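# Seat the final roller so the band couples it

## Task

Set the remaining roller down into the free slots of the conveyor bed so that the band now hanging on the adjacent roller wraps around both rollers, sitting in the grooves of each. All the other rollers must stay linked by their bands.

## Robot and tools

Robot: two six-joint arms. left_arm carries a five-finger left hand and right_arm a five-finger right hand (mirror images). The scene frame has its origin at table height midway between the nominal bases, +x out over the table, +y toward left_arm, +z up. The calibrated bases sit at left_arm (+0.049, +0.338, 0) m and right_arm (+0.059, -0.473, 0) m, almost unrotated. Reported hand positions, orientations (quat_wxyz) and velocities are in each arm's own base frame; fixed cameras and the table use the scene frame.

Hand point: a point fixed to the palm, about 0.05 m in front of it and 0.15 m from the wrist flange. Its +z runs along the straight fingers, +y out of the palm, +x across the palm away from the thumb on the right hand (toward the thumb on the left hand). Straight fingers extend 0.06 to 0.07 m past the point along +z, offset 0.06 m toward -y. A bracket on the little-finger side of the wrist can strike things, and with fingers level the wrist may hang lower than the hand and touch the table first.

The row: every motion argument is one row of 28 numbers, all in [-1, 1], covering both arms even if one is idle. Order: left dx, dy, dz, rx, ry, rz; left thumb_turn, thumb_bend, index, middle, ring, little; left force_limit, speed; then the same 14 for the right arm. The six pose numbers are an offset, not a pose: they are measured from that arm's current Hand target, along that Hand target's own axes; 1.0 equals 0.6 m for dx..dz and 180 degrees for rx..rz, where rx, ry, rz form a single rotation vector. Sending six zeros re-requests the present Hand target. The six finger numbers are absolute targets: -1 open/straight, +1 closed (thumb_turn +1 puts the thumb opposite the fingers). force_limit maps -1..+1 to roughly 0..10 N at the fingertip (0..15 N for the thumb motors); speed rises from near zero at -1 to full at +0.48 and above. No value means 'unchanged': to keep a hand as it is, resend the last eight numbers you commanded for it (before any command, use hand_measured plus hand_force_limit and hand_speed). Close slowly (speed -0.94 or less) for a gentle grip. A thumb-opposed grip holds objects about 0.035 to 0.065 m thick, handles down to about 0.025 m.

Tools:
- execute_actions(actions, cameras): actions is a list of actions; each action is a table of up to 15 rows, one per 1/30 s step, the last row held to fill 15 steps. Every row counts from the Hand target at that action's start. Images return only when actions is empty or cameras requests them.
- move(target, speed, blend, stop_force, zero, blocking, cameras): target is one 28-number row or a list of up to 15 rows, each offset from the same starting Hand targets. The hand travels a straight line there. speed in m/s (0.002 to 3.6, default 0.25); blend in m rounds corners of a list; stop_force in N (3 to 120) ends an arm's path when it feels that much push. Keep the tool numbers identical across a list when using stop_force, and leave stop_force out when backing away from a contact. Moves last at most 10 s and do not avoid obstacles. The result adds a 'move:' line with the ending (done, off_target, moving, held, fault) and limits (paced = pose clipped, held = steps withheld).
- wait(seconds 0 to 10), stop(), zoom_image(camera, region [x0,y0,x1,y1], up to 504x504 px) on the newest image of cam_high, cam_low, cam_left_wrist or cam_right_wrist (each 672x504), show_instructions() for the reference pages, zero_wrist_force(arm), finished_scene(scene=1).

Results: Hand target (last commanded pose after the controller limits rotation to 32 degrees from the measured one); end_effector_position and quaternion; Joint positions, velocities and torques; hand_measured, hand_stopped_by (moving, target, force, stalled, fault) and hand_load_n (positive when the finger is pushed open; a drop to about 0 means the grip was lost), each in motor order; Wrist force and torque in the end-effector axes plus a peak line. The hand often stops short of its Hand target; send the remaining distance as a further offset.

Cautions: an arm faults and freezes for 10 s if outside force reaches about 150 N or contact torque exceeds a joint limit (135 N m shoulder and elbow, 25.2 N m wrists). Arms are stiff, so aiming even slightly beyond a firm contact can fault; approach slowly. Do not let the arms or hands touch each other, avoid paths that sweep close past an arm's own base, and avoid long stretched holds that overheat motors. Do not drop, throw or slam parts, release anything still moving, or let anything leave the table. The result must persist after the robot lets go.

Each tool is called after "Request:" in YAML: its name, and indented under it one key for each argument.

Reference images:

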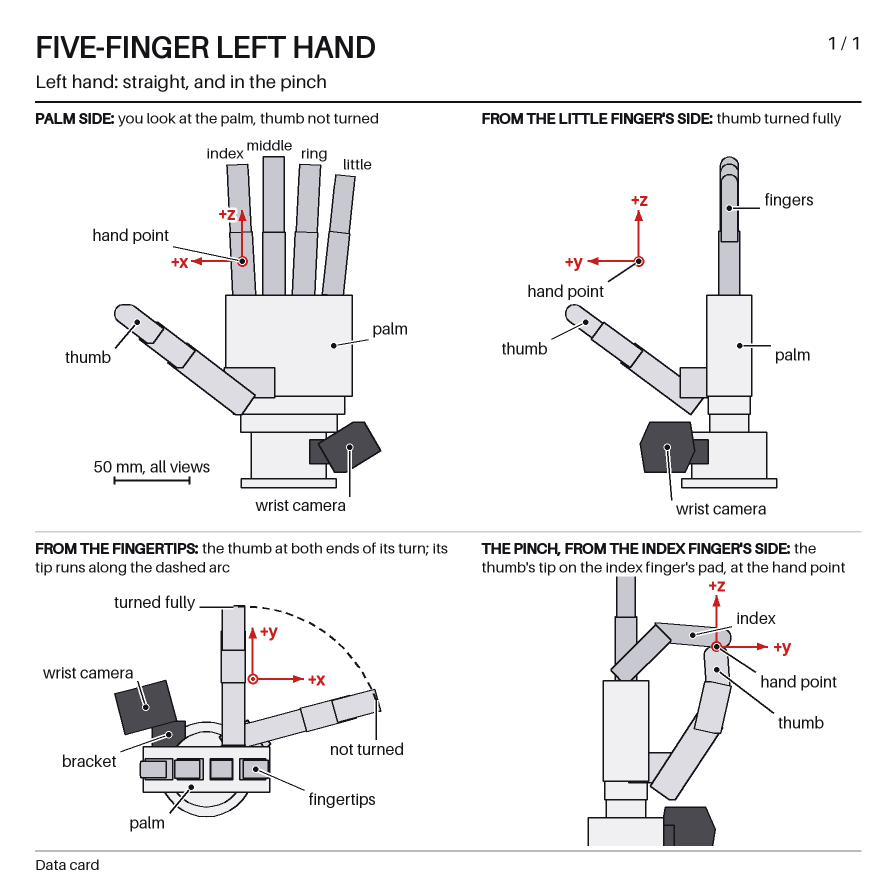

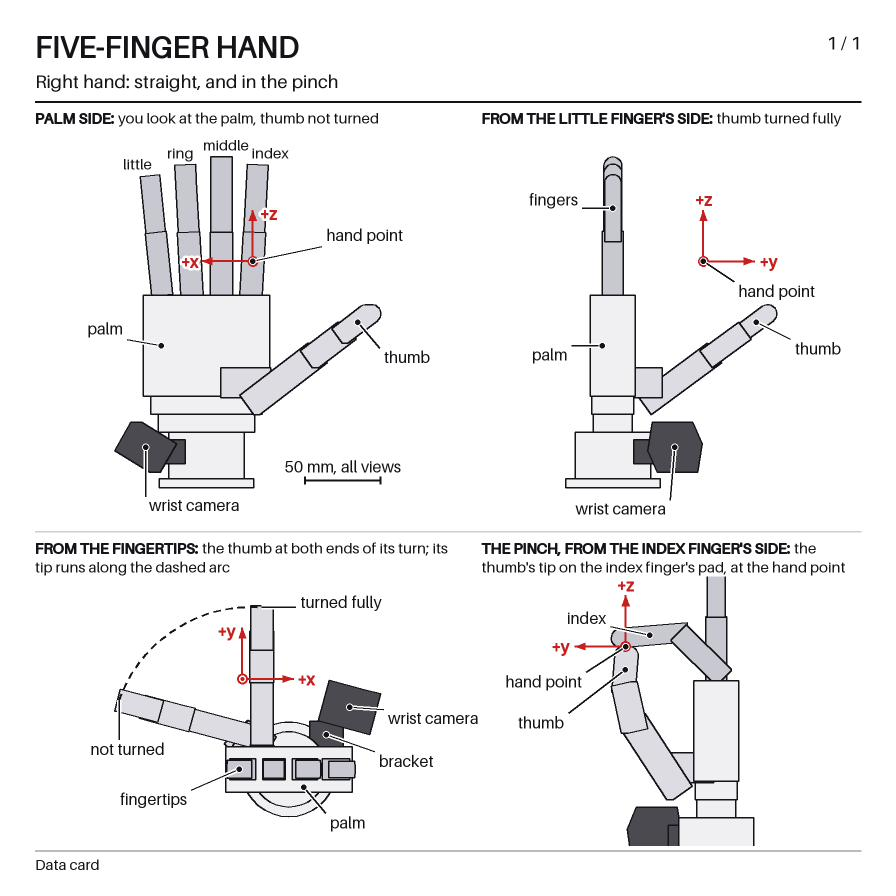

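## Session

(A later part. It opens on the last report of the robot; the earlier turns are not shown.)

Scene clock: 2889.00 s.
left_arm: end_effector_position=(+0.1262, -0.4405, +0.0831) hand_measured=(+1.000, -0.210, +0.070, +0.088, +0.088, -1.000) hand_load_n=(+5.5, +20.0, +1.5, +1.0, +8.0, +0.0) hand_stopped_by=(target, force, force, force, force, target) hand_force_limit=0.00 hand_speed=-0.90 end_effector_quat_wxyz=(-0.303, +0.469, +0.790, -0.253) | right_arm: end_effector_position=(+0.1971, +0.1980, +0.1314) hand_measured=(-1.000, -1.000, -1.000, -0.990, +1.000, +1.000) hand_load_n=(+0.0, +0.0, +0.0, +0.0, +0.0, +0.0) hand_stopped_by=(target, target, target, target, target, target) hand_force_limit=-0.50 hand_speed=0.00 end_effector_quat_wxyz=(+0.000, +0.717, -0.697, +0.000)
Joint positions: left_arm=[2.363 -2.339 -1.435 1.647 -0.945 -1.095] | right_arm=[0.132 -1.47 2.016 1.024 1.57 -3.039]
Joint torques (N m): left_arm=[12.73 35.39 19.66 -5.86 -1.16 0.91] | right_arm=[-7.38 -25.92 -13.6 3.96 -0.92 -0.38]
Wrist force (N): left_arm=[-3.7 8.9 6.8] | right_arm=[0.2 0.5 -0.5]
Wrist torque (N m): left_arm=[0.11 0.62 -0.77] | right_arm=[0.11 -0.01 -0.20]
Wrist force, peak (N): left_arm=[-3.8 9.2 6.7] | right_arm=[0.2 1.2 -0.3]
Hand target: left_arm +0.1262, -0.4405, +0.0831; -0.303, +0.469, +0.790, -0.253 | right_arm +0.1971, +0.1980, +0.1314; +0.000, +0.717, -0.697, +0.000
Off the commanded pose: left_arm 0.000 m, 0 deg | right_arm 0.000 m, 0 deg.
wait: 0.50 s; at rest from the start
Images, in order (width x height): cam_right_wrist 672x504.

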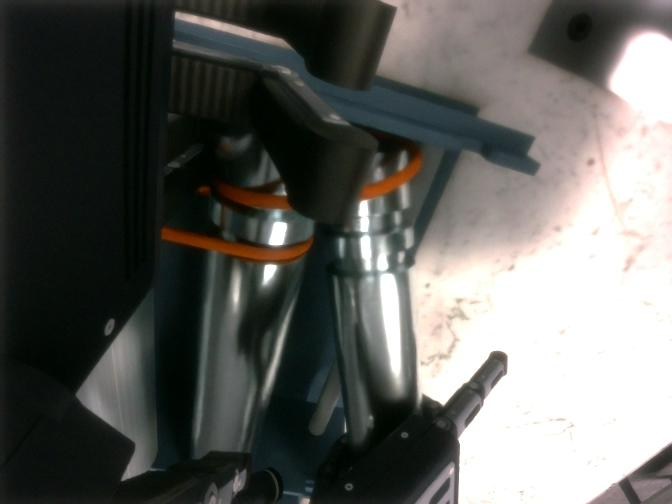

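Request:
move:
  target: [0.00798, -0.01858, -0.00782, 0, 0, 0, 1, 0.35, 0.5, 0.5, 0.5, -1, 0.0, -0.9, 0, 0, 0, 0, 0, 0, -1, -1, -1, -0.99, 1, 1, -0.5, 0.0]
  speed: 0.03
  stop_force: 6
  cameras: ["cam_right_wrist"]

Request:
zoom_image:
  camera: "cam_right_wrist"
  region: [300, 120, 450, 280]

Scene clock: 2914.57 s.
left_arm: end_effector_position=(+0.1212, -0.4405, +0.0951) hand_measured=(+1.000, -0.210, +0.070, +0.088, +0.088, -1.000) hand_load_n=(+5.0, +19.5, +1.5, +1.0, +9.0, +0.0) hand_stopped_by=(target, force, force, force, force, target) hand_force_limit=0.00 hand_speed=-0.90 end_effector_quat_wxyz=(-0.303, +0.469, +0.790, -0.253) | right_arm: end_effector_position=(+0.1971, +0.1980, +0.1314) hand_measured=(-1.000, -1.000, -1.000, -0.990, +1.000, +1.000) hand_load_n=(+0.0, +0.0, +0.0, -0.5, +0.0, +0.0) hand_stopped_by=(target, target, target, target, target, target) hand_force_limit=-0.50 hand_speed=0.00 end_effector_quat_wxyz=(+0.000, +0.717, -0.697, +0.000)
Joint positions: left_arm=[2.356 -2.317 -1.438 1.633 -0.942 -1.102] | right_arm=[0.132 -1.47 2.016 1.024 1.57 -3.039]
Joint torques (N m): left_arm=[12.07 34.84 18 -0.71 -1.16 0.86] | right_arm=[-5.82 -25.72 -13.55 3.73 -1.03 -0.1]
Wrist force (N): left_arm=[-3.3 8.7 7.2] | right_arm=[0.2 0.7 -0.1]
Wrist torque (N m): left_arm=[0.10 0.67 -0.73] | right_arm=[0.10 -0.03 -0.20]
Wrist force, peak (N): left_arm=[-4.1 9.5 7.2] | right_arm=[0.3 1.2 -0.4]
Hand target: left_arm +0.1212, -0.4405, +0.0951; -0.303, +0.469, +0.790, -0.253 | right_arm +0.1971, +0.1980, +0.1314; +0.000, +0.717, -0.697, +0.000
Off the commanded pose: left_arm 0.000 m, 0 deg | right_arm 0.000 m, 0 deg.
move: done
Images, in order (width x height): cam_right_wrist 672x504.

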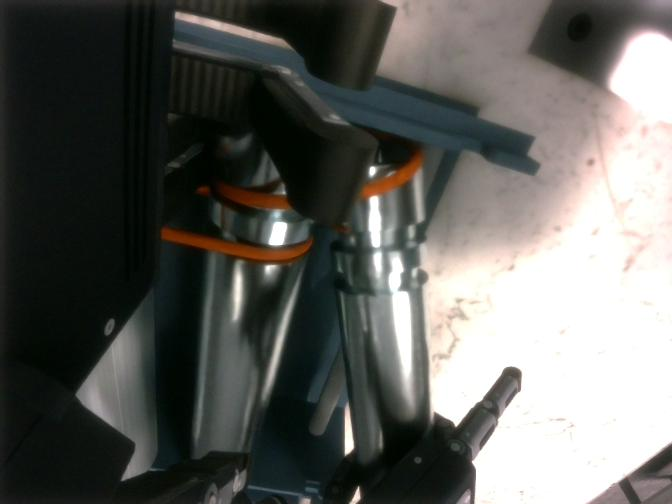

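Scaled by 3.150 from the camera's 672x504 image, which has a finer 960x720 frame.

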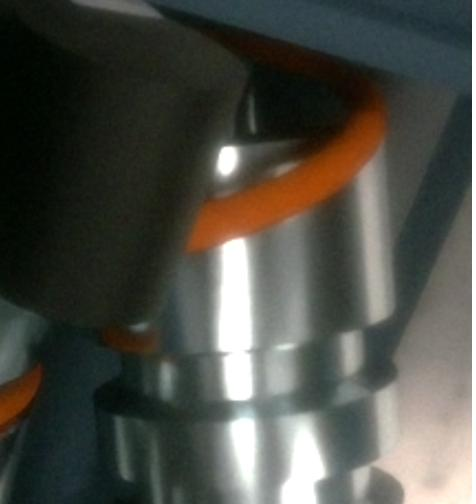

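Request:
move:
  target:
    - [0,0,0,0,0,0,1,0.35,0.5,0.5,0.5,-1,0.0,-0.9, 0,-0.0017,-0.1,0,0,0,-1,-1,-1,-0.99,1,1,-0.5,0.0]
    - [0,0,0,0,0,0,1,0.35,0.5,0.5,0.5,-1,0.0,-0.9, 0.105,-0.009,-0.1,0,0,0,-1,-1,-1,-0.99,1,1,-0.5,0.0]
  speed: 0.08
  cameras: ["cam_right_wrist"]

Request:
zoom_image:
  camera: "cam_right_wrist"
  region: [200, 150, 480, 360]

Scene clock: 2923.30 s.
left_arm: end_effector_position=(+0.1212, -0.4405, +0.0951) hand_measured=(+1.000, -0.210, +0.070, +0.088, +0.088, -1.000) hand_load_n=(+5.0, +19.5, +1.5, +1.5, +8.5, +0.0) hand_stopped_by=(target, force, force, force, force, target) hand_force_limit=0.00 hand_speed=-0.90 end_effector_quat_wxyz=(-0.303, +0.469, +0.790, -0.253) | right_arm: end_effector_position=(+0.2043, +0.1352, +0.1913) hand_measured=(-1.000, -1.000, -1.000, -0.990, +1.000, +1.000) hand_load_n=(+0.0, +0.0, +0.0, +0.0, +0.0, +0.5) hand_stopped_by=(target, target, target, target, target, target) hand_force_limit=-0.50 hand_speed=0.00 end_effector_quat_wxyz=(+0.000, +0.717, -0.697, +0.000)
Joint positions: left_arm=[2.356 -2.317 -1.438 1.633 -0.942 -1.102] | right_arm=[-0.105 -1.598 1.979 1.19 1.57 -3.276]
Joint torques (N m): left_arm=[11.46 35.85 18.16 -1.05 -1.31 0.74] | right_arm=[-1.4 -8.52 -23.62 4.69 -0.79 -1.05]
Wrist force (N): left_arm=[-3.9 8.7 7.2] | right_arm=[0.3 0.8 -0.4]
Wrist torque (N m): left_arm=[0.08 0.72 -0.76] | right_arm=[0.12 -0.02 -0.21]
Wrist force, peak (N): left_arm=[-3.8 8.8 7.4] | right_arm=[0.2 1.0 -1.1]
Hand target: left_arm +0.1212, -0.4405, +0.0951; -0.303, +0.469, +0.790, -0.253 | right_arm +0.2043, +0.1352, +0.1913; +0.000, +0.717, -0.697, +0.000
Off the commanded pose: left_arm 0.000 m, 0 deg | right_arm 0.000 m, 0 deg.
move: done
Images, in order (width x height): cam_right_wrist 672x504.

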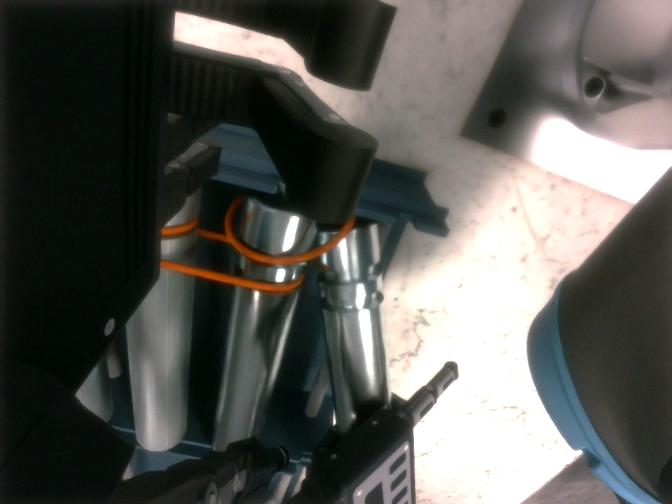

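Scaled by 1.800 from the camera's 672x504 image, which has a finer 960x720 frame.

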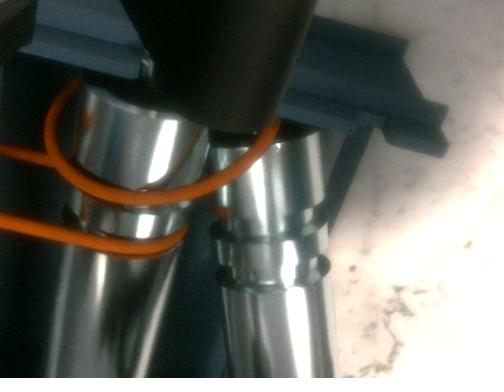

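Request:
move:
  target: [0,0,0,0,0,0,1,0.35,0.5,0.5,0.5,-1,0.0,-0.9, 0.06,-0.04,-0.03,0,0,0,-1,-1,-1,-0.99,1,1,-0.5,0.0]
  speed: 0.1
  cameras: ["cam_right_wrist"]

Request:
zoom_image:
  camera: "cam_right_wrist"
  region: [230, 200, 450, 365]

Scene clock: 2928.10 s.
left_arm: end_effector_position=(+0.1212, -0.4405, +0.0951) hand_measured=(+1.000, -0.210, +0.070, +0.088, +0.088, -1.000) hand_load_n=(+5.0, +19.5, +2.0, +1.0, +8.5, +0.0) hand_stopped_by=(target, force, force, force, force, target) hand_force_limit=0.00 hand_speed=-0.90 end_effector_quat_wxyz=(-0.303, +0.469, +0.790, -0.253) | right_arm: end_effector_position=(+0.2294, +0.0999, +0.2093) hand_measured=(-1.000, -1.000, -1.000, -0.990, +1.000, +1.000) hand_load_n=(+0.0, +0.0, +0.0, +0.0, +0.0, +0.0) hand_stopped_by=(target, target, target, target, target, target) hand_force_limit=-0.50 hand_speed=0.00 end_effector_quat_wxyz=(+0.000, +0.717, -0.697, +0.000)
Joint positions: left_arm=[2.356 -2.317 -1.438 1.633 -0.942 -1.102] | right_arm=[-0.224 -1.579 1.911 1.238 1.57 -3.394]
Joint torques (N m): left_arm=[11.46 35.7 18.41 -1.29 -1.34 1.01] | right_arm=[5.18 -25.75 -15.32 -0.29 -1.04 0.24]
Wrist force (N): left_arm=[-3.7 8.5 6.9] | right_arm=[-0.1 1.3 -0.3]
Wrist torque (N m): left_arm=[0.08 0.67 -0.74] | right_arm=[0.19 0.05 -0.22]
Wrist force, peak (N): left_arm=[-3.8 8.9 7.2] | right_arm=[-0.5 1.5 0.2]
Hand target: left_arm +0.1212, -0.4405, +0.0951; -0.303, +0.469, +0.790, -0.253 | right_arm +0.2294, +0.0999, +0.2093; +0.000, +0.717, -0.697, +0.000
Off the commanded pose: left_arm 0.000 m, 0 deg | right_arm 0.000 m, 0 deg.
move: done
Images, in order (width x height): cam_right_wrist 672x504.

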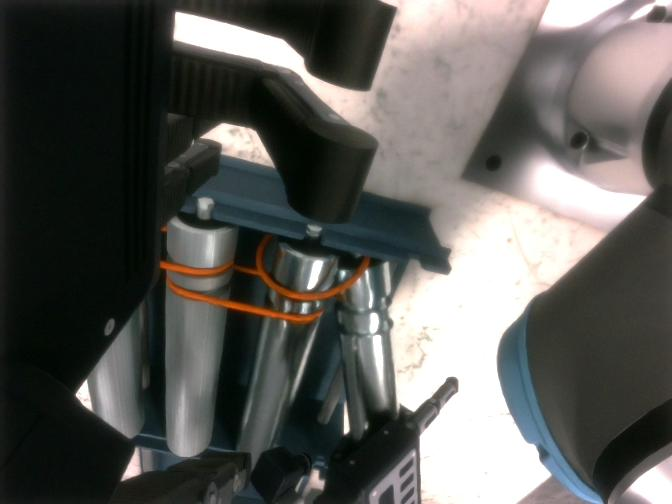

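Scaled by 2.291 from the camera's 672x504 image, which has a finer 960x720 frame.

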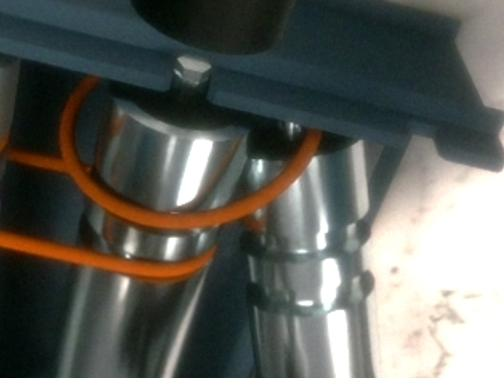

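Request:
zoom_image:
  camera: "cam_right_wrist"
  region: [250, 215, 400, 330]

Scaled by 3.360 from the camera's 672x504 image, which has a finer 960x720 frame.

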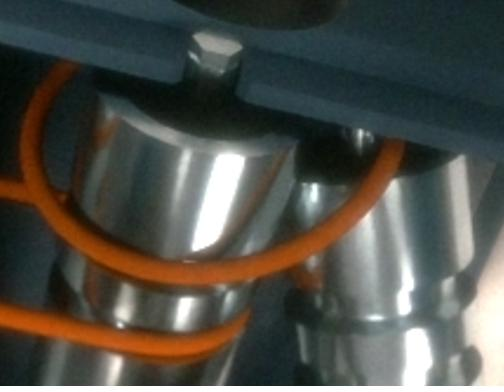

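Request:
move:
  target:
    - [0.03725,0.01804,-0.00488,0,0,0,1,0.35,0.5,0.5,0.5,-1,0.0,-0.9, 0,0,0,0,0,0,-1,-1,-1,-0.99,1,1,-0.5,0.0]
    - [0.0164,0.06199,-0.00135,0,0,0,1,0.35,0.5,0.5,0.5,-1,0.0,-0.9, 0,0,0,0,0,0,-1,-1,-1,-0.99,1,1,-0.5,0.0]
  speed: 0.05
  stop_force: 6
  cameras: ["cam_right_wrist"]

Request:
zoom_image:
  camera: "cam_right_wrist"
  region: [230, 200, 450, 365]

Scene clock: 3028.13 s.
left_arm: end_effector_position=(+0.1399, -0.4155, +0.0726) hand_measured=(+1.000, -0.210, +0.070, +0.088, +0.088, -1.000) hand_load_n=(+5.5, +19.5, +2.0, +1.0, +8.0, +0.0) hand_stopped_by=(target, force, force, force, force, target) hand_force_limit=0.00 hand_speed=-0.90 end_effector_quat_wxyz=(-0.303, +0.469, +0.790, -0.253) | right_arm: end_effector_position=(+0.2294, +0.0999, +0.2093) hand_measured=(-1.000, -1.000, -1.000, -0.990, +1.000, +1.000) hand_load_n=(+0.0, +0.0, +0.0, +0.0, +0.0, +0.0) hand_stopped_by=(target, target, target, target, target, target) hand_force_limit=-0.50 hand_speed=0.00 end_effector_quat_wxyz=(+0.000, +0.717, -0.697, +0.000)
Joint positions: left_arm=[2.416 -2.328 -1.498 1.668 -0.974 -1.041] | right_arm=[-0.223 -1.579 1.911 1.238 1.57 -3.394]
Joint torques (N m): left_arm=[-8.58 58.19 7.66 -6.01 4.34 -1.86] | right_arm=[13.29 -25.49 -22.4 -0.17 0.35 -0.32]
Wrist force (N): left_arm=[-3.9 8.9 6.8] | right_arm=[0.4 0.9 -0.4]
Wrist torque (N m): left_arm=[0.10 0.65 -0.94] | right_arm=[0.14 -0.02 -0.20]
Wrist force, peak (N): left_arm=[-4.5 9.7 10.8] | right_arm=[0.5 1.3 -0.3]
Hand target: left_arm +0.1399, -0.4155, +0.0726; -0.303, +0.469, +0.790, -0.253 | right_arm +0.2294, +0.0999, +0.2093; +0.000, +0.717, -0.697, +0.000
Off the commanded pose: left_arm 0.000 m, 0 deg | right_arm 0.000 m, 0 deg.
move: done
Images, in order (width x height): cam_right_wrist 672x504.

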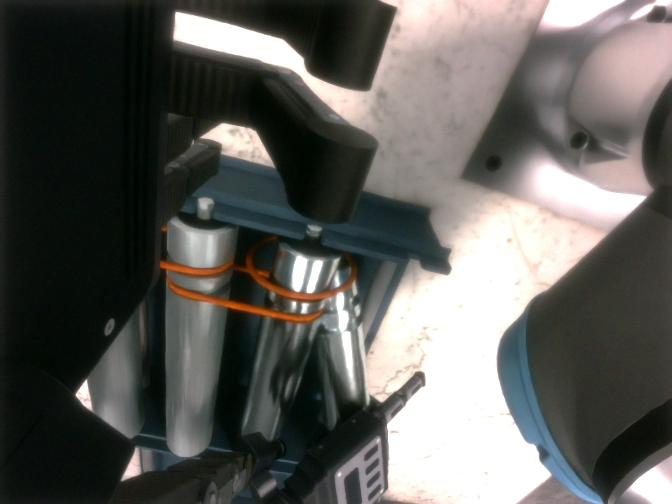

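Scaled by 2.291 from the camera's 672x504 image, which has a finer 960x720 frame.

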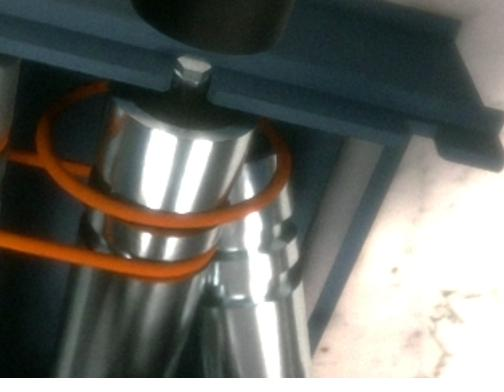

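Request:
execute_actions:
  actions: []

Scene clock: 3048.10 s.
left_arm: end_effector_position=(+0.1399, -0.4155, +0.0726) hand_measured=(+1.000, -0.210, +0.070, +0.088, +0.088, -1.000) hand_load_n=(+5.5, +19.5, +2.0, +1.0, +8.0, +0.0) hand_stopped_by=(target, force, force, force, force, target) hand_force_limit=0.00 hand_speed=-0.90 end_effector_quat_wxyz=(-0.303, +0.469, +0.790, -0.253) | right_arm: end_effector_position=(+0.2294, +0.0999, +0.2093) hand_measured=(-1.000, -1.000, -1.000, -0.990, +1.000, +1.000) hand_load_n=(+0.0, +0.0, +0.0, +0.0, +0.0, +0.0) hand_stopped_by=(target, target, target, target, target, target) hand_force_limit=-0.50 hand_speed=0.00 end_effector_quat_wxyz=(+0.000, +0.717, -0.697, +0.000)
Joint positions: left_arm=[2.416 -2.328 -1.498 1.668 -0.974 -1.041] | right_arm=[-0.223 -1.579 1.911 1.238 1.57 -3.394]
Joint velocities: within noise
Joint torques (N m): left_arm=[-9.5 58.13 6.78 -6.1 4.28 -1.85] | right_arm=[12.31 -25.2 -22.75 -0.24 0.41 1.21]
Wrist force (N): left_arm=[-3.9 9.0 6.7] | right_arm=[0.4 1.2 -0.4]
Wrist torque (N m): left_arm=[0.12 0.66 -0.95] | right_arm=[0.18 -0.03 -0.19]
Wrist force, peak (N): left_arm=[-4.0 9.3 6.7] | right_arm=[0.1 1.4 -0.4]
Hand target: left_arm +0.1399, -0.4155, +0.0726; -0.303, +0.469, +0.790, -0.253 | right_arm +0.2294, +0.0999, +0.2093; +0.000, +0.717, -0.697, +0.000
Off the commanded pose: left_arm 0.000 m, 0 deg | right_arm 0.000 m, 0 deg.

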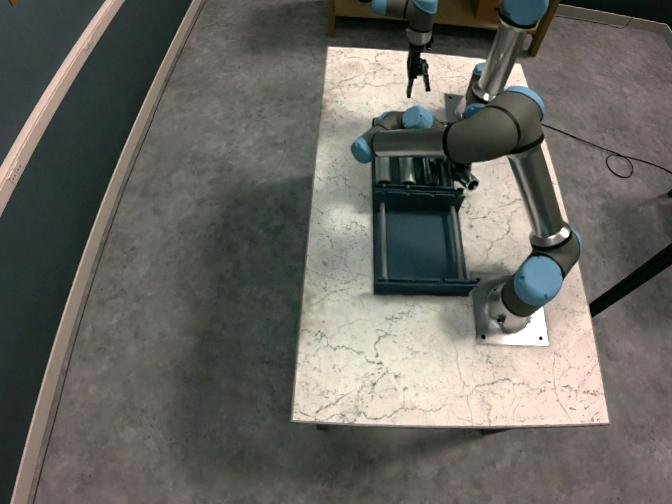

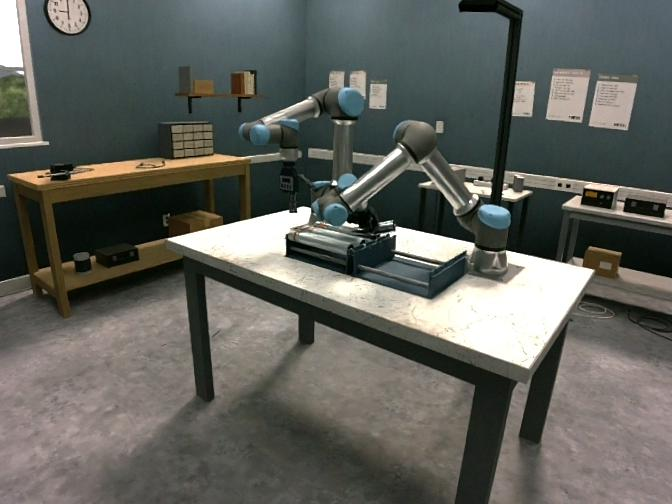

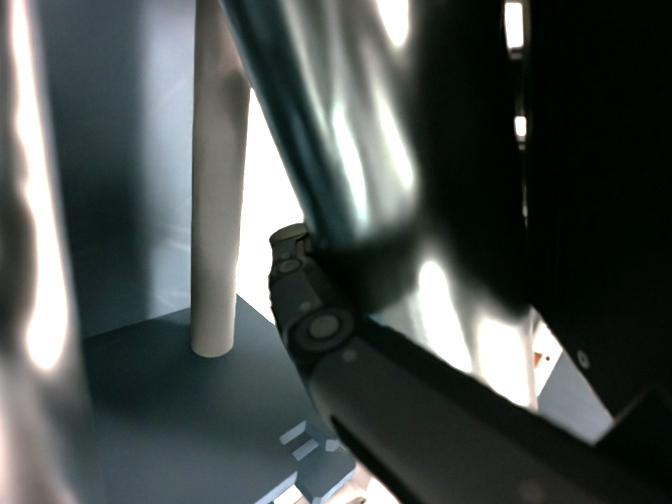

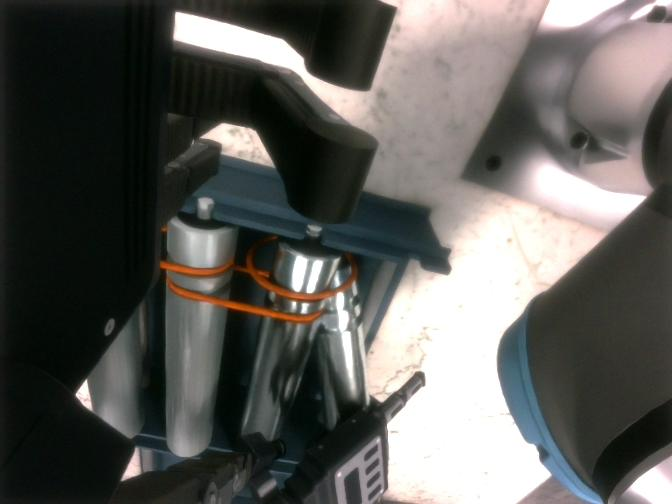

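Request:
zoom_image:
  camera: "cam_right_wrist"
  region: [150, 170, 470, 410]

Scaled by 1.575 from the camera's 672x504 image, which has a finer 960x720 frame.

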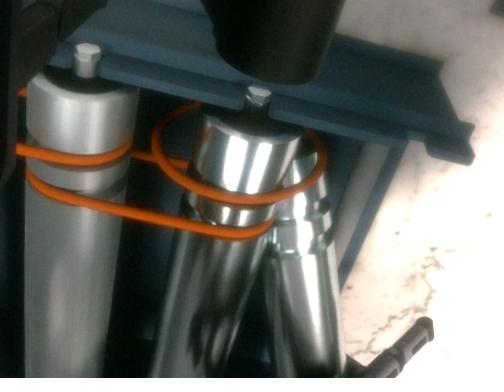

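Request:
move:
  target: [0,0,0,0,0,0,1,0.35,0.5,0.5,0.5,-1,0.0,-0.9,-0.1747,0.0418,0.0298,0,0,0,-1,-1,-1,-0.99,1,1,-0.5,0.0]
  speed: 0.12
  cameras: ["cam_right_wrist"]

Request:
zoom_image:
  camera: "cam_right_wrist"
  region: [150, 100, 470, 340]

Scene clock: 3070.07 s.
left_arm: end_effector_position=(+0.1399, -0.4155, +0.0726) hand_measured=(+1.000, -0.210, +0.070, +0.088, +0.088, -1.000) hand_load_n=(+5.5, +19.5, +1.5, +1.0, +8.0, +0.0) hand_stopped_by=(target, force, force, force, force, target) hand_force_limit=0.00 hand_speed=-0.90 end_effector_quat_wxyz=(-0.303, +0.469, +0.790, -0.253) | right_arm: end_effector_position=(+0.2013, +0.2039, +0.1915) hand_measured=(-1.000, -1.000, -1.000, -0.990, +1.000, +1.000) hand_load_n=(+0.0, +0.0, +0.0, +0.0, +0.0, +0.0) hand_stopped_by=(target, target, target, target, target, target) hand_force_limit=-0.50 hand_speed=0.00 end_effector_quat_wxyz=(+0.000, +0.717, -0.697, +0.000)
Joint positions: left_arm=[2.416 -2.328 -1.498 1.668 -0.974 -1.041] | right_arm=[0.151 -1.521 1.901 1.191 1.57 -3.02]
Joint torques (N m): left_arm=[-9.09 58.34 8.13 -5.91 4.33 -1.82] | right_arm=[8.25 -25.59 -10.52 4.72 -0.6 1.01]
Wrist force (N): left_arm=[-3.7 9.1 6.5] | right_arm=[0.2 0.7 -0.4]
Wrist torque (N m): left_arm=[0.16 0.61 -0.94] | right_arm=[0.11 -0.01 -0.13]
Wrist force, peak (N): left_arm=[-3.7 9.3 6.8] | right_arm=[-0.8 1.3 -0.4]
Hand target: left_arm +0.1399, -0.4155, +0.0726; -0.303, +0.469, +0.790, -0.253 | right_arm +0.2012, +0.2039, +0.1915; +0.000, +0.717, -0.697, +0.000
Off the commanded pose: left_arm 0.000 m, 0 deg | right_arm 0.000 m, 0 deg.
move: done
Images, in order (width x height): cam_right_wrist 672x504.

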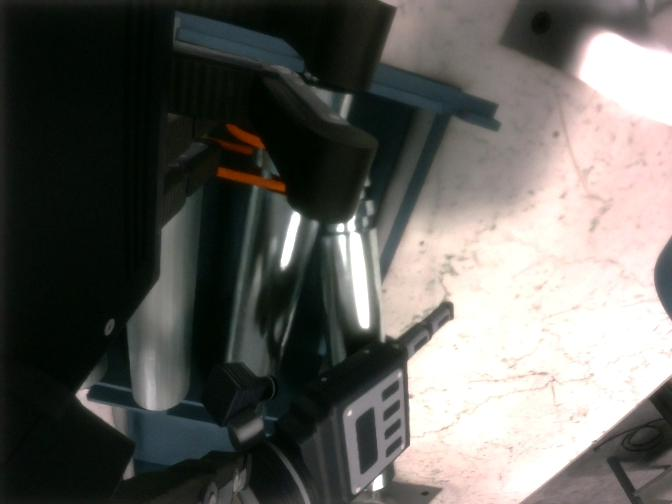

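Scaled by 1.575 from the camera's 672x504 image, which has a finer 960x720 frame.

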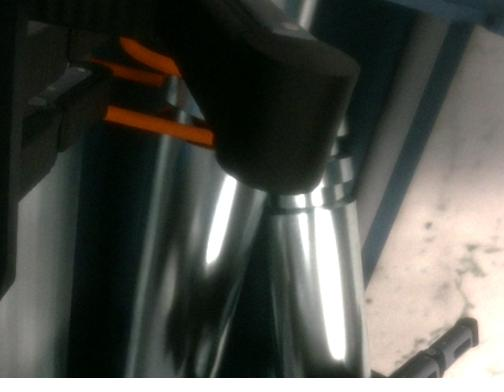

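Request:
move:
  target: [0,0,0,0,0,0,1,0.35,0.5,0.5,0.5,-1,0.0,-0.9,0,0,0.1,0,0,0,-1,-1,-1,-0.99,1,1,-0.5,0.0]
  speed: 0.06
  stop_force: 6
  cameras: ["cam_right_wrist"]

Request:
zoom_image:
  camera: "cam_right_wrist"
  region: [150, 100, 470, 340]

Scene clock: 3076.97 s.
left_arm: end_effector_position=(+0.1399, -0.4155, +0.0726) hand_measured=(+1.000, -0.210, +0.070, +0.088, +0.088, -1.000) hand_load_n=(+5.5, +19.5, +1.5, +1.0, +8.0, +0.0) hand_stopped_by=(target, force, force, force, force, target) hand_force_limit=0.00 hand_speed=-0.90 end_effector_quat_wxyz=(-0.303, +0.469, +0.790, -0.253) | right_arm: end_effector_position=(+0.2012, +0.2040, +0.1315) hand_measured=(-1.000, -1.000, -1.000, -0.990, +1.000, +1.000) hand_load_n=(+0.0, +0.0, +0.0, +0.0, +0.0, +0.0) hand_stopped_by=(target, target, target, target, target, target) hand_force_limit=-0.50 hand_speed=0.00 end_effector_quat_wxyz=(+0.000, +0.717, -0.697, +0.000)
Joint positions: left_arm=[2.416 -2.328 -1.498 1.668 -0.974 -1.041] | right_arm=[0.151 -1.454 1.997 1.027 1.57 -3.02]
Joint torques (N m): left_arm=[-9 57.97 7 -5.82 4.17 -1.43] | right_arm=[11.19 -27.9 -23.47 2.12 0.45 1.55]
Wrist force (N): left_arm=[-3.7 8.7 6.5] | right_arm=[0.1 0.7 -0.3]
Wrist torque (N m): left_arm=[0.09 0.62 -0.92] | right_arm=[0.11 0.00 -0.15]
Wrist force, peak (N): left_arm=[-3.8 9.3 6.7] | right_arm=[0.1 1.1 -1.1]
Hand target: left_arm +0.1399, -0.4155, +0.0726; -0.303, +0.469, +0.790, -0.253 | right_arm +0.2012, +0.2040, +0.1315; +0.000, +0.717, -0.697, +0.000
Off the commanded pose: left_arm 0.000 m, 0 deg | right_arm 0.000 m, 0 deg.
move: done
Images, in order (width x height): cam_right_wrist 672x504.

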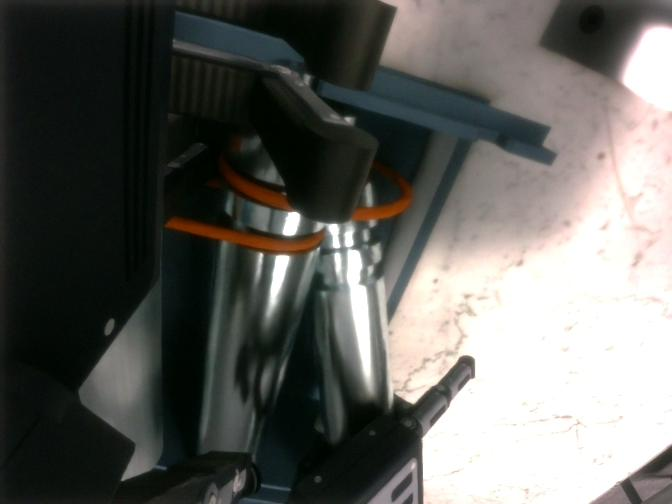

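Scaled by 1.575 from the camera's 672x504 image, which has a finer 960x720 frame.

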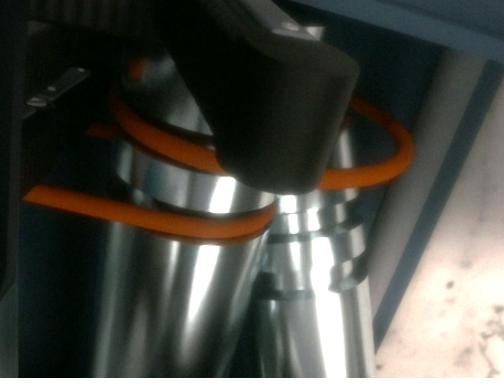

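Request:
move:
  target: [0,0,0,0,0,0,1,0.35,0.5,0.5,0.5,-1,0.0,-0.9,0,0.0092,0,0,0,0,-1,-1,-1,-0.99,1,1,-0.5,0.0]
  speed: 0.01
  stop_force: 4
  cameras: ["cam_right_wrist"]

Request:
zoom_image:
  camera: "cam_right_wrist"
  region: [150, 100, 470, 340]

Scene clock: 3080.17 s.
left_arm: end_effector_position=(+0.1399, -0.4155, +0.0726) hand_measured=(+1.000, -0.210, +0.070, +0.088, +0.088, -1.000) hand_load_n=(+5.5, +20.0, +1.5, +1.0, +8.0, +0.0) hand_stopped_by=(target, force, force, force, force, target) hand_force_limit=0.00 hand_speed=-0.90 end_effector_quat_wxyz=(-0.303, +0.469, +0.790, -0.253) | right_arm: end_effector_position=(+0.1961, +0.2038, +0.1315) hand_measured=(-1.000, -1.000, -1.000, -0.990, +1.000, +1.000) hand_load_n=(+0.0, +0.0, +0.0, +2.5, +0.0, +0.0) hand_stopped_by=(target, target, target, target, target, target) hand_force_limit=-0.50 hand_speed=0.00 end_effector_quat_wxyz=(+0.000, +0.717, -0.697, +0.000)
Joint positions: left_arm=[2.416 -2.328 -1.498 1.668 -0.974 -1.041] | right_arm=[0.153 -1.464 2.01 1.025 1.57 -3.018]
Joint torques (N m): left_arm=[-8.43 57.83 7.98 -5.75 4.06 -1.44] | right_arm=[-10.35 -12.39 -21.18 5.85 0.09 -1.61]
Wrist force (N): left_arm=[-3.9 9.0 6.6] | right_arm=[0.7 -2.6 -0.3]
Wrist torque (N m): left_arm=[0.12 0.65 -0.95] | right_arm=[0.20 0.07 -0.28]
Wrist force, peak (N): left_arm=[-4.0 9.2 6.7] | right_arm=[0.9 -5.4 -0.2]
Hand target: left_arm +0.1399, -0.4155, +0.0726; -0.303, +0.469, +0.790, -0.253 | right_arm +0.1961, +0.2038, +0.1315; +0.000, +0.717, -0.697, +0.000
Off the commanded pose: left_arm 0.000 m, 0 deg | right_arm 0.000 m, 0 deg.
move: contact (right_arm)
Images, in order (width x height): cam_right_wrist 672x504.

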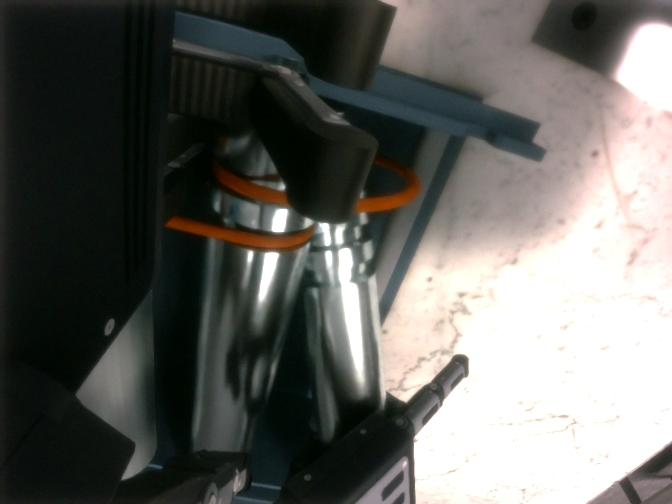

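Scaled by 1.575 from the camera's 672x504 image, which has a finer 960x720 frame.

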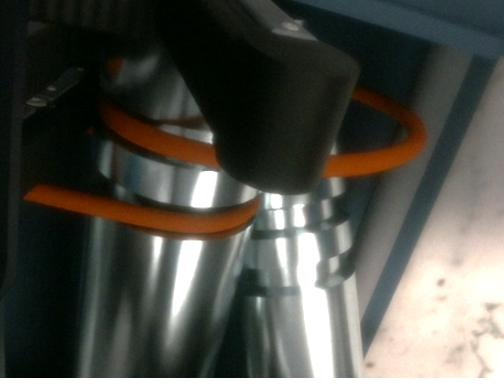

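Request:
move:
  target: [0,0,0,0,0,0,1,0.35,0.5,0.5,0.5,-1,0.0,-0.9,0,-0.0012,0,0,0,0,-1,-1,-1,-0.99,1,1,-0.5,0.0]
  speed: 0.01

Request:
move:
  target: [-0.01192,-0.00577,0.00156,0,0,0,1,0.35,0.5,0.5,0.5,-1,0.0,-0.9,0,0,0,0,0,0,-1,-1,-1,-0.99,1,1,-0.5,0.0]
  speed: 0.015
  stop_force: 5
  cameras: ["cam_right_wrist"]

Request:
zoom_image:
  camera: "cam_right_wrist"
  region: [150, 100, 470, 340]

Scene clock: 3088.73 s.
left_arm: end_effector_position=(+0.1399, -0.4155, +0.0726) hand_measured=(+1.000, -0.210, +0.070, +0.088, +0.088, -1.000) hand_load_n=(+5.5, +20.0, +1.5, +1.0, +8.0, +0.0) hand_stopped_by=(target, force, force, force, force, target) hand_force_limit=0.00 hand_speed=-0.90 end_effector_quat_wxyz=(-0.303, +0.469, +0.790, -0.253) | right_arm: end_effector_position=(+0.1968, +0.2038, +0.1315) hand_measured=(-1.000, -1.000, -1.000, -0.990, +1.000, +1.000) hand_load_n=(-0.5, +0.0, +0.0, +0.0, +0.5, +0.0) hand_stopped_by=(target, target, target, target, target, target) hand_force_limit=-0.50 hand_speed=0.00 end_effector_quat_wxyz=(+0.000, +0.717, -0.697, +0.000)
Joint positions: left_arm=[2.416 -2.328 -1.498 1.668 -0.974 -1.041] | right_arm=[0.153 -1.463 2.008 1.026 1.57 -3.018]
Joint torques (N m): left_arm=[-8.94 57.4 7.93 -5.72 3.94 -1.6] | right_arm=[-11.71 -13.89 -21.45 4.62 0.6 -1.99]
Wrist force (N): left_arm=[-3.9 9.0 6.9] | right_arm=[0.1 0.7 -0.3]
Wrist torque (N m): left_arm=[0.12 0.66 -0.95] | right_arm=[0.12 0.00 -0.21]
Wrist force, peak (N): left_arm=[-3.9 9.1 7.0] | right_arm=[0.9 -3.2 -0.5]
Hand target: left_arm +0.1399, -0.4155, +0.0726; -0.303, +0.469, +0.790, -0.253 | right_arm +0.1968, +0.2038, +0.1315; +0.000, +0.717, -0.697, +0.000
Off the commanded pose: left_arm 0.000 m, 0 deg | right_arm 0.000 m, 0 deg.
move: done

Scene clock: 3090.47 s.
left_arm: end_effector_position=(+0.1399, -0.4235, +0.0726) hand_measured=(+1.000, -0.210, +0.070, +0.088, +0.088, -1.000) hand_load_n=(+5.0, +19.5, +1.5, +1.0, +8.0, +0.0) hand_stopped_by=(target, force, force, force, force, target) hand_force_limit=0.00 hand_speed=-0.90 end_effector_quat_wxyz=(-0.303, +0.469, +0.790, -0.253) | right_arm: end_effector_position=(+0.1968, +0.2038, +0.1315) hand_measured=(-1.000, -1.000, -1.000, -0.990, +1.000, +1.000) hand_load_n=(+0.0, +0.0, +0.0, +0.0, +0.0, +0.0) hand_stopped_by=(target, target, target, target, target, target) hand_force_limit=-0.50 hand_speed=0.00 end_effector_quat_wxyz=(+0.000, +0.717, -0.697, +0.000)
Joint positions: left_arm=[2.405 -2.34 -1.472 1.661 -0.968 -1.052] | right_arm=[0.153 -1.463 2.008 1.026 1.57 -3.018]
Joint torques (N m): left_arm=[12.85 58.5 6.24 -0.97 -1.46 0.83] | right_arm=[-10.26 -28.38 -11.87 4.09 0.42 -0.57]
Wrist force (N): left_arm=[-3.9 8.9 6.6] | right_arm=[0.3 1.0 -0.5]
Wrist torque (N m): left_arm=[0.11 0.64 -0.79] | right_arm=[0.17 -0.03 -0.18]
Wrist force, peak (N): left_arm=[-3.8 9.2 6.8] | right_arm=[0.3 0.9 -0.9]
Hand target: left_arm +0.1399, -0.4235, +0.0726; -0.303, +0.469, +0.790, -0.253 | right_arm +0.1968, +0.2038, +0.1315; +0.000, +0.717, -0.697, +0.000
Off the commanded pose: left_arm 0.000 m, 0 deg | right_arm 0.000 m, 0 deg.
move: done
Images, in order (width x height): cam_right_wrist 672x504.

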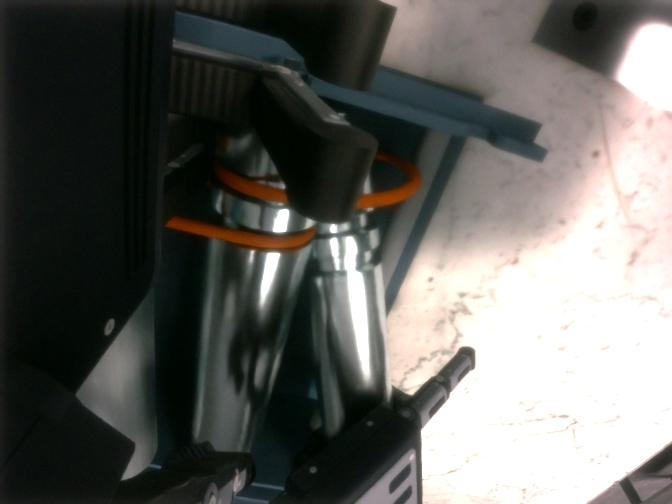

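Scaled by 1.575 from the camera's 672x504 image, which has a finer 960x720 frame.

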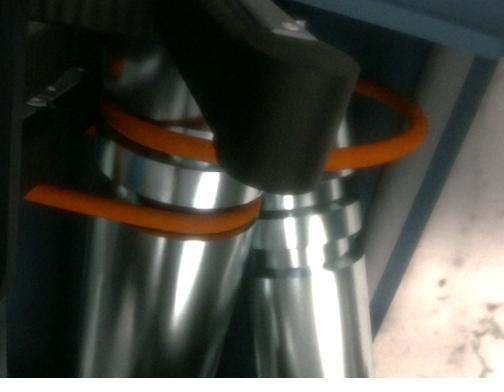

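Request:
move:
  target: [-0.01192,-0.00577,0.00156,0,0,0,1,0.35,0.5,0.5,0.5,-1,0.0,-0.9,0,0,0,0,0,0,-1,-1,-1,-0.99,1,1,-0.5,0.0]
  speed: 0.015
  stop_force: 5
  cameras: ["cam_right_wrist"]

Request:
zoom_image:
  camera: "cam_right_wrist"
  region: [150, 100, 470, 340]

Scene clock: 3094.50 s.
left_arm: end_effector_position=(+0.1399, -0.4315, +0.0726) hand_measured=(+1.000, -0.210, +0.070, +0.088, +0.088, -1.000) hand_load_n=(+5.0, +19.5, +1.5, +1.0, +8.0, +0.0) hand_stopped_by=(target, force, force, force, force, target) hand_force_limit=0.00 hand_speed=-0.90 end_effector_quat_wxyz=(-0.303, +0.469, +0.790, -0.253) | right_arm: end_effector_position=(+0.1968, +0.2038, +0.1315) hand_measured=(-1.000, -1.000, -1.000, -0.990, +1.000, +1.000) hand_load_n=(+0.0, +0.0, +0.0, +0.0, +0.0, +0.0) hand_stopped_by=(target, target, target, target, target, target) hand_force_limit=-0.50 hand_speed=0.00 end_effector_quat_wxyz=(+0.000, +0.717, -0.697, +0.000)
Joint positions: left_arm=[2.393 -2.353 -1.445 1.654 -0.962 -1.064] | right_arm=[0.153 -1.463 2.008 1.026 1.57 -3.018]
Joint torques (N m): left_arm=[11.85 60.47 7.33 -0.83 -1.36 0.87] | right_arm=[-4.86 -28.55 -11.29 2.75 0.48 0.68]
Wrist force (N): left_arm=[-3.7 9.0 6.8] | right_arm=[0.5 1.0 -0.7]
Wrist torque (N m): left_arm=[0.12 0.61 -0.78] | right_arm=[0.18 -0.05 -0.16]
Wrist force, peak (N): left_arm=[-4.1 9.1 6.9] | right_arm=[0.5 1.0 -0.7]
Hand target: left_arm +0.1399, -0.4315, +0.0726; -0.303, +0.469, +0.790, -0.253 | right_arm +0.1968, +0.2038, +0.1315; +0.000, +0.717, -0.697, +0.000
Off the commanded pose: left_arm 0.000 m, 0 deg | right_arm 0.000 m, 0 deg.
move: done
Images, in order (width x height): cam_right_wrist 672x504.

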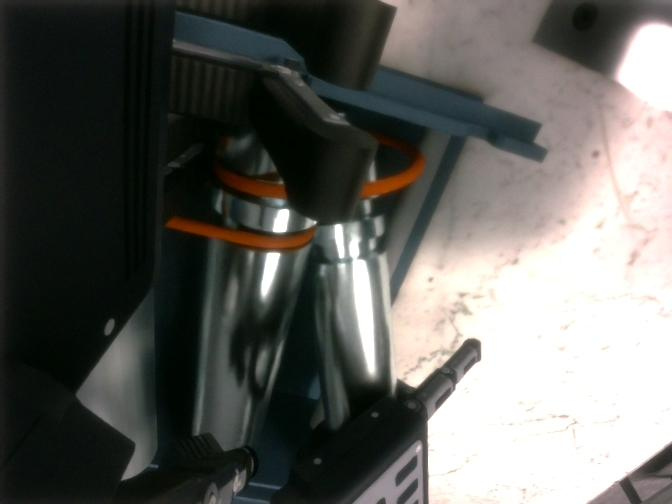

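Scaled by 1.575 from the camera's 672x504 image, which has a finer 960x720 frame.

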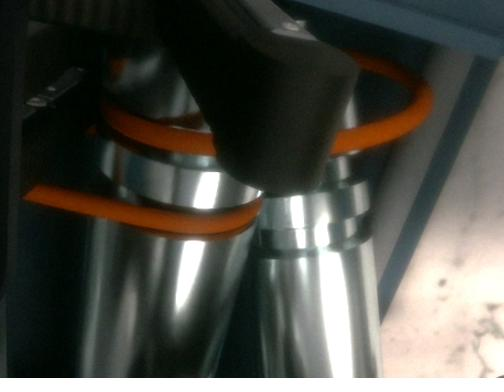

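Request:
move:
  target: [-0.00894,-0.00432,0.00117,0,0,0,1,0.35,0.5,0.5,0.5,-1,0.0,-0.9,0,0,0,0,0,0,-1,-1,-1,-0.99,1,1,-0.5,0.0]
  speed: 0.015
  stop_force: 5
  cameras: ["cam_right_wrist"]

Request:
zoom_image:
  camera: "cam_right_wrist"
  region: [150, 100, 470, 340]

Scene clock: 3103.67 s.
left_arm: end_effector_position=(+0.1399, -0.4375, +0.0726) hand_measured=(+1.000, -0.210, +0.070, +0.088, +0.088, -1.000) hand_load_n=(+5.0, +20.0, +1.5, +1.0, +8.0, +0.0) hand_stopped_by=(target, force, force, force, force, target) hand_force_limit=0.00 hand_speed=-0.90 end_effector_quat_wxyz=(-0.303, +0.469, +0.790, -0.253) | right_arm: end_effector_position=(+0.1968, +0.2038, +0.1315) hand_measured=(-1.000, -1.000, -1.000, -0.990, +1.000, +1.000) hand_load_n=(+0.0, +0.0, +0.0, +0.0, +0.0, +0.0) hand_stopped_by=(target, target, target, target, target, target) hand_force_limit=-0.50 hand_speed=0.00 end_effector_quat_wxyz=(+0.000, +0.717, -0.697, +0.000)
Joint positions: left_arm=[2.385 -2.363 -1.424 1.648 -0.957 -1.072] | right_arm=[0.153 -1.463 2.008 1.026 1.57 -3.018]
Joint torques (N m): left_arm=[11.41 59.58 7.44 -0.94 -1.28 0.84] | right_arm=[2.14 -28.62 -12.03 0.76 0.58 0.87]
Wrist force (N): left_arm=[-4.0 9.0 6.9] | right_arm=[0.0 0.7 -0.3]
Wrist torque (N m): left_arm=[0.11 0.66 -0.79] | right_arm=[0.12 0.01 -0.20]
Wrist force, peak (N): left_arm=[-3.8 9.5 6.7] | right_arm=[0.2 1.2 -0.5]
Hand target: left_arm +0.1399, -0.4375, +0.0726; -0.303, +0.469, +0.790, -0.253 | right_arm +0.1968, +0.2038, +0.1315; +0.000, +0.717, -0.697, +0.000
Off the commanded pose: left_arm 0.000 m, 0 deg | right_arm 0.000 m, 0 deg.
move: done
Images, in order (width x height): cam_right_wrist 672x504.

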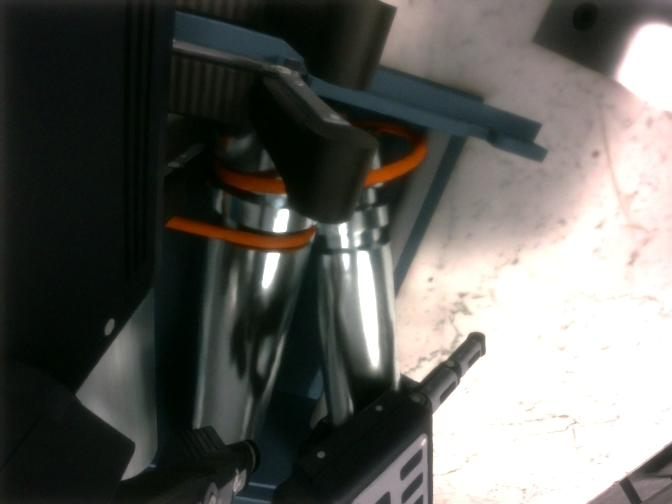

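Scaled by 1.575 from the camera's 672x504 image, which has a finer 960x720 frame.

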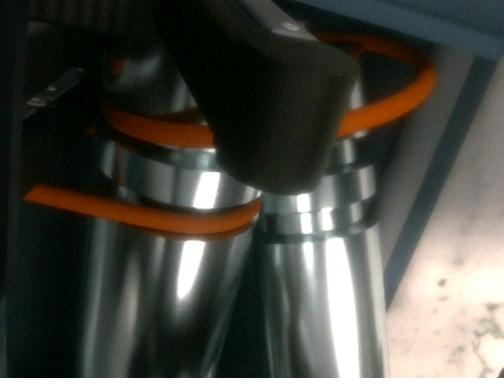

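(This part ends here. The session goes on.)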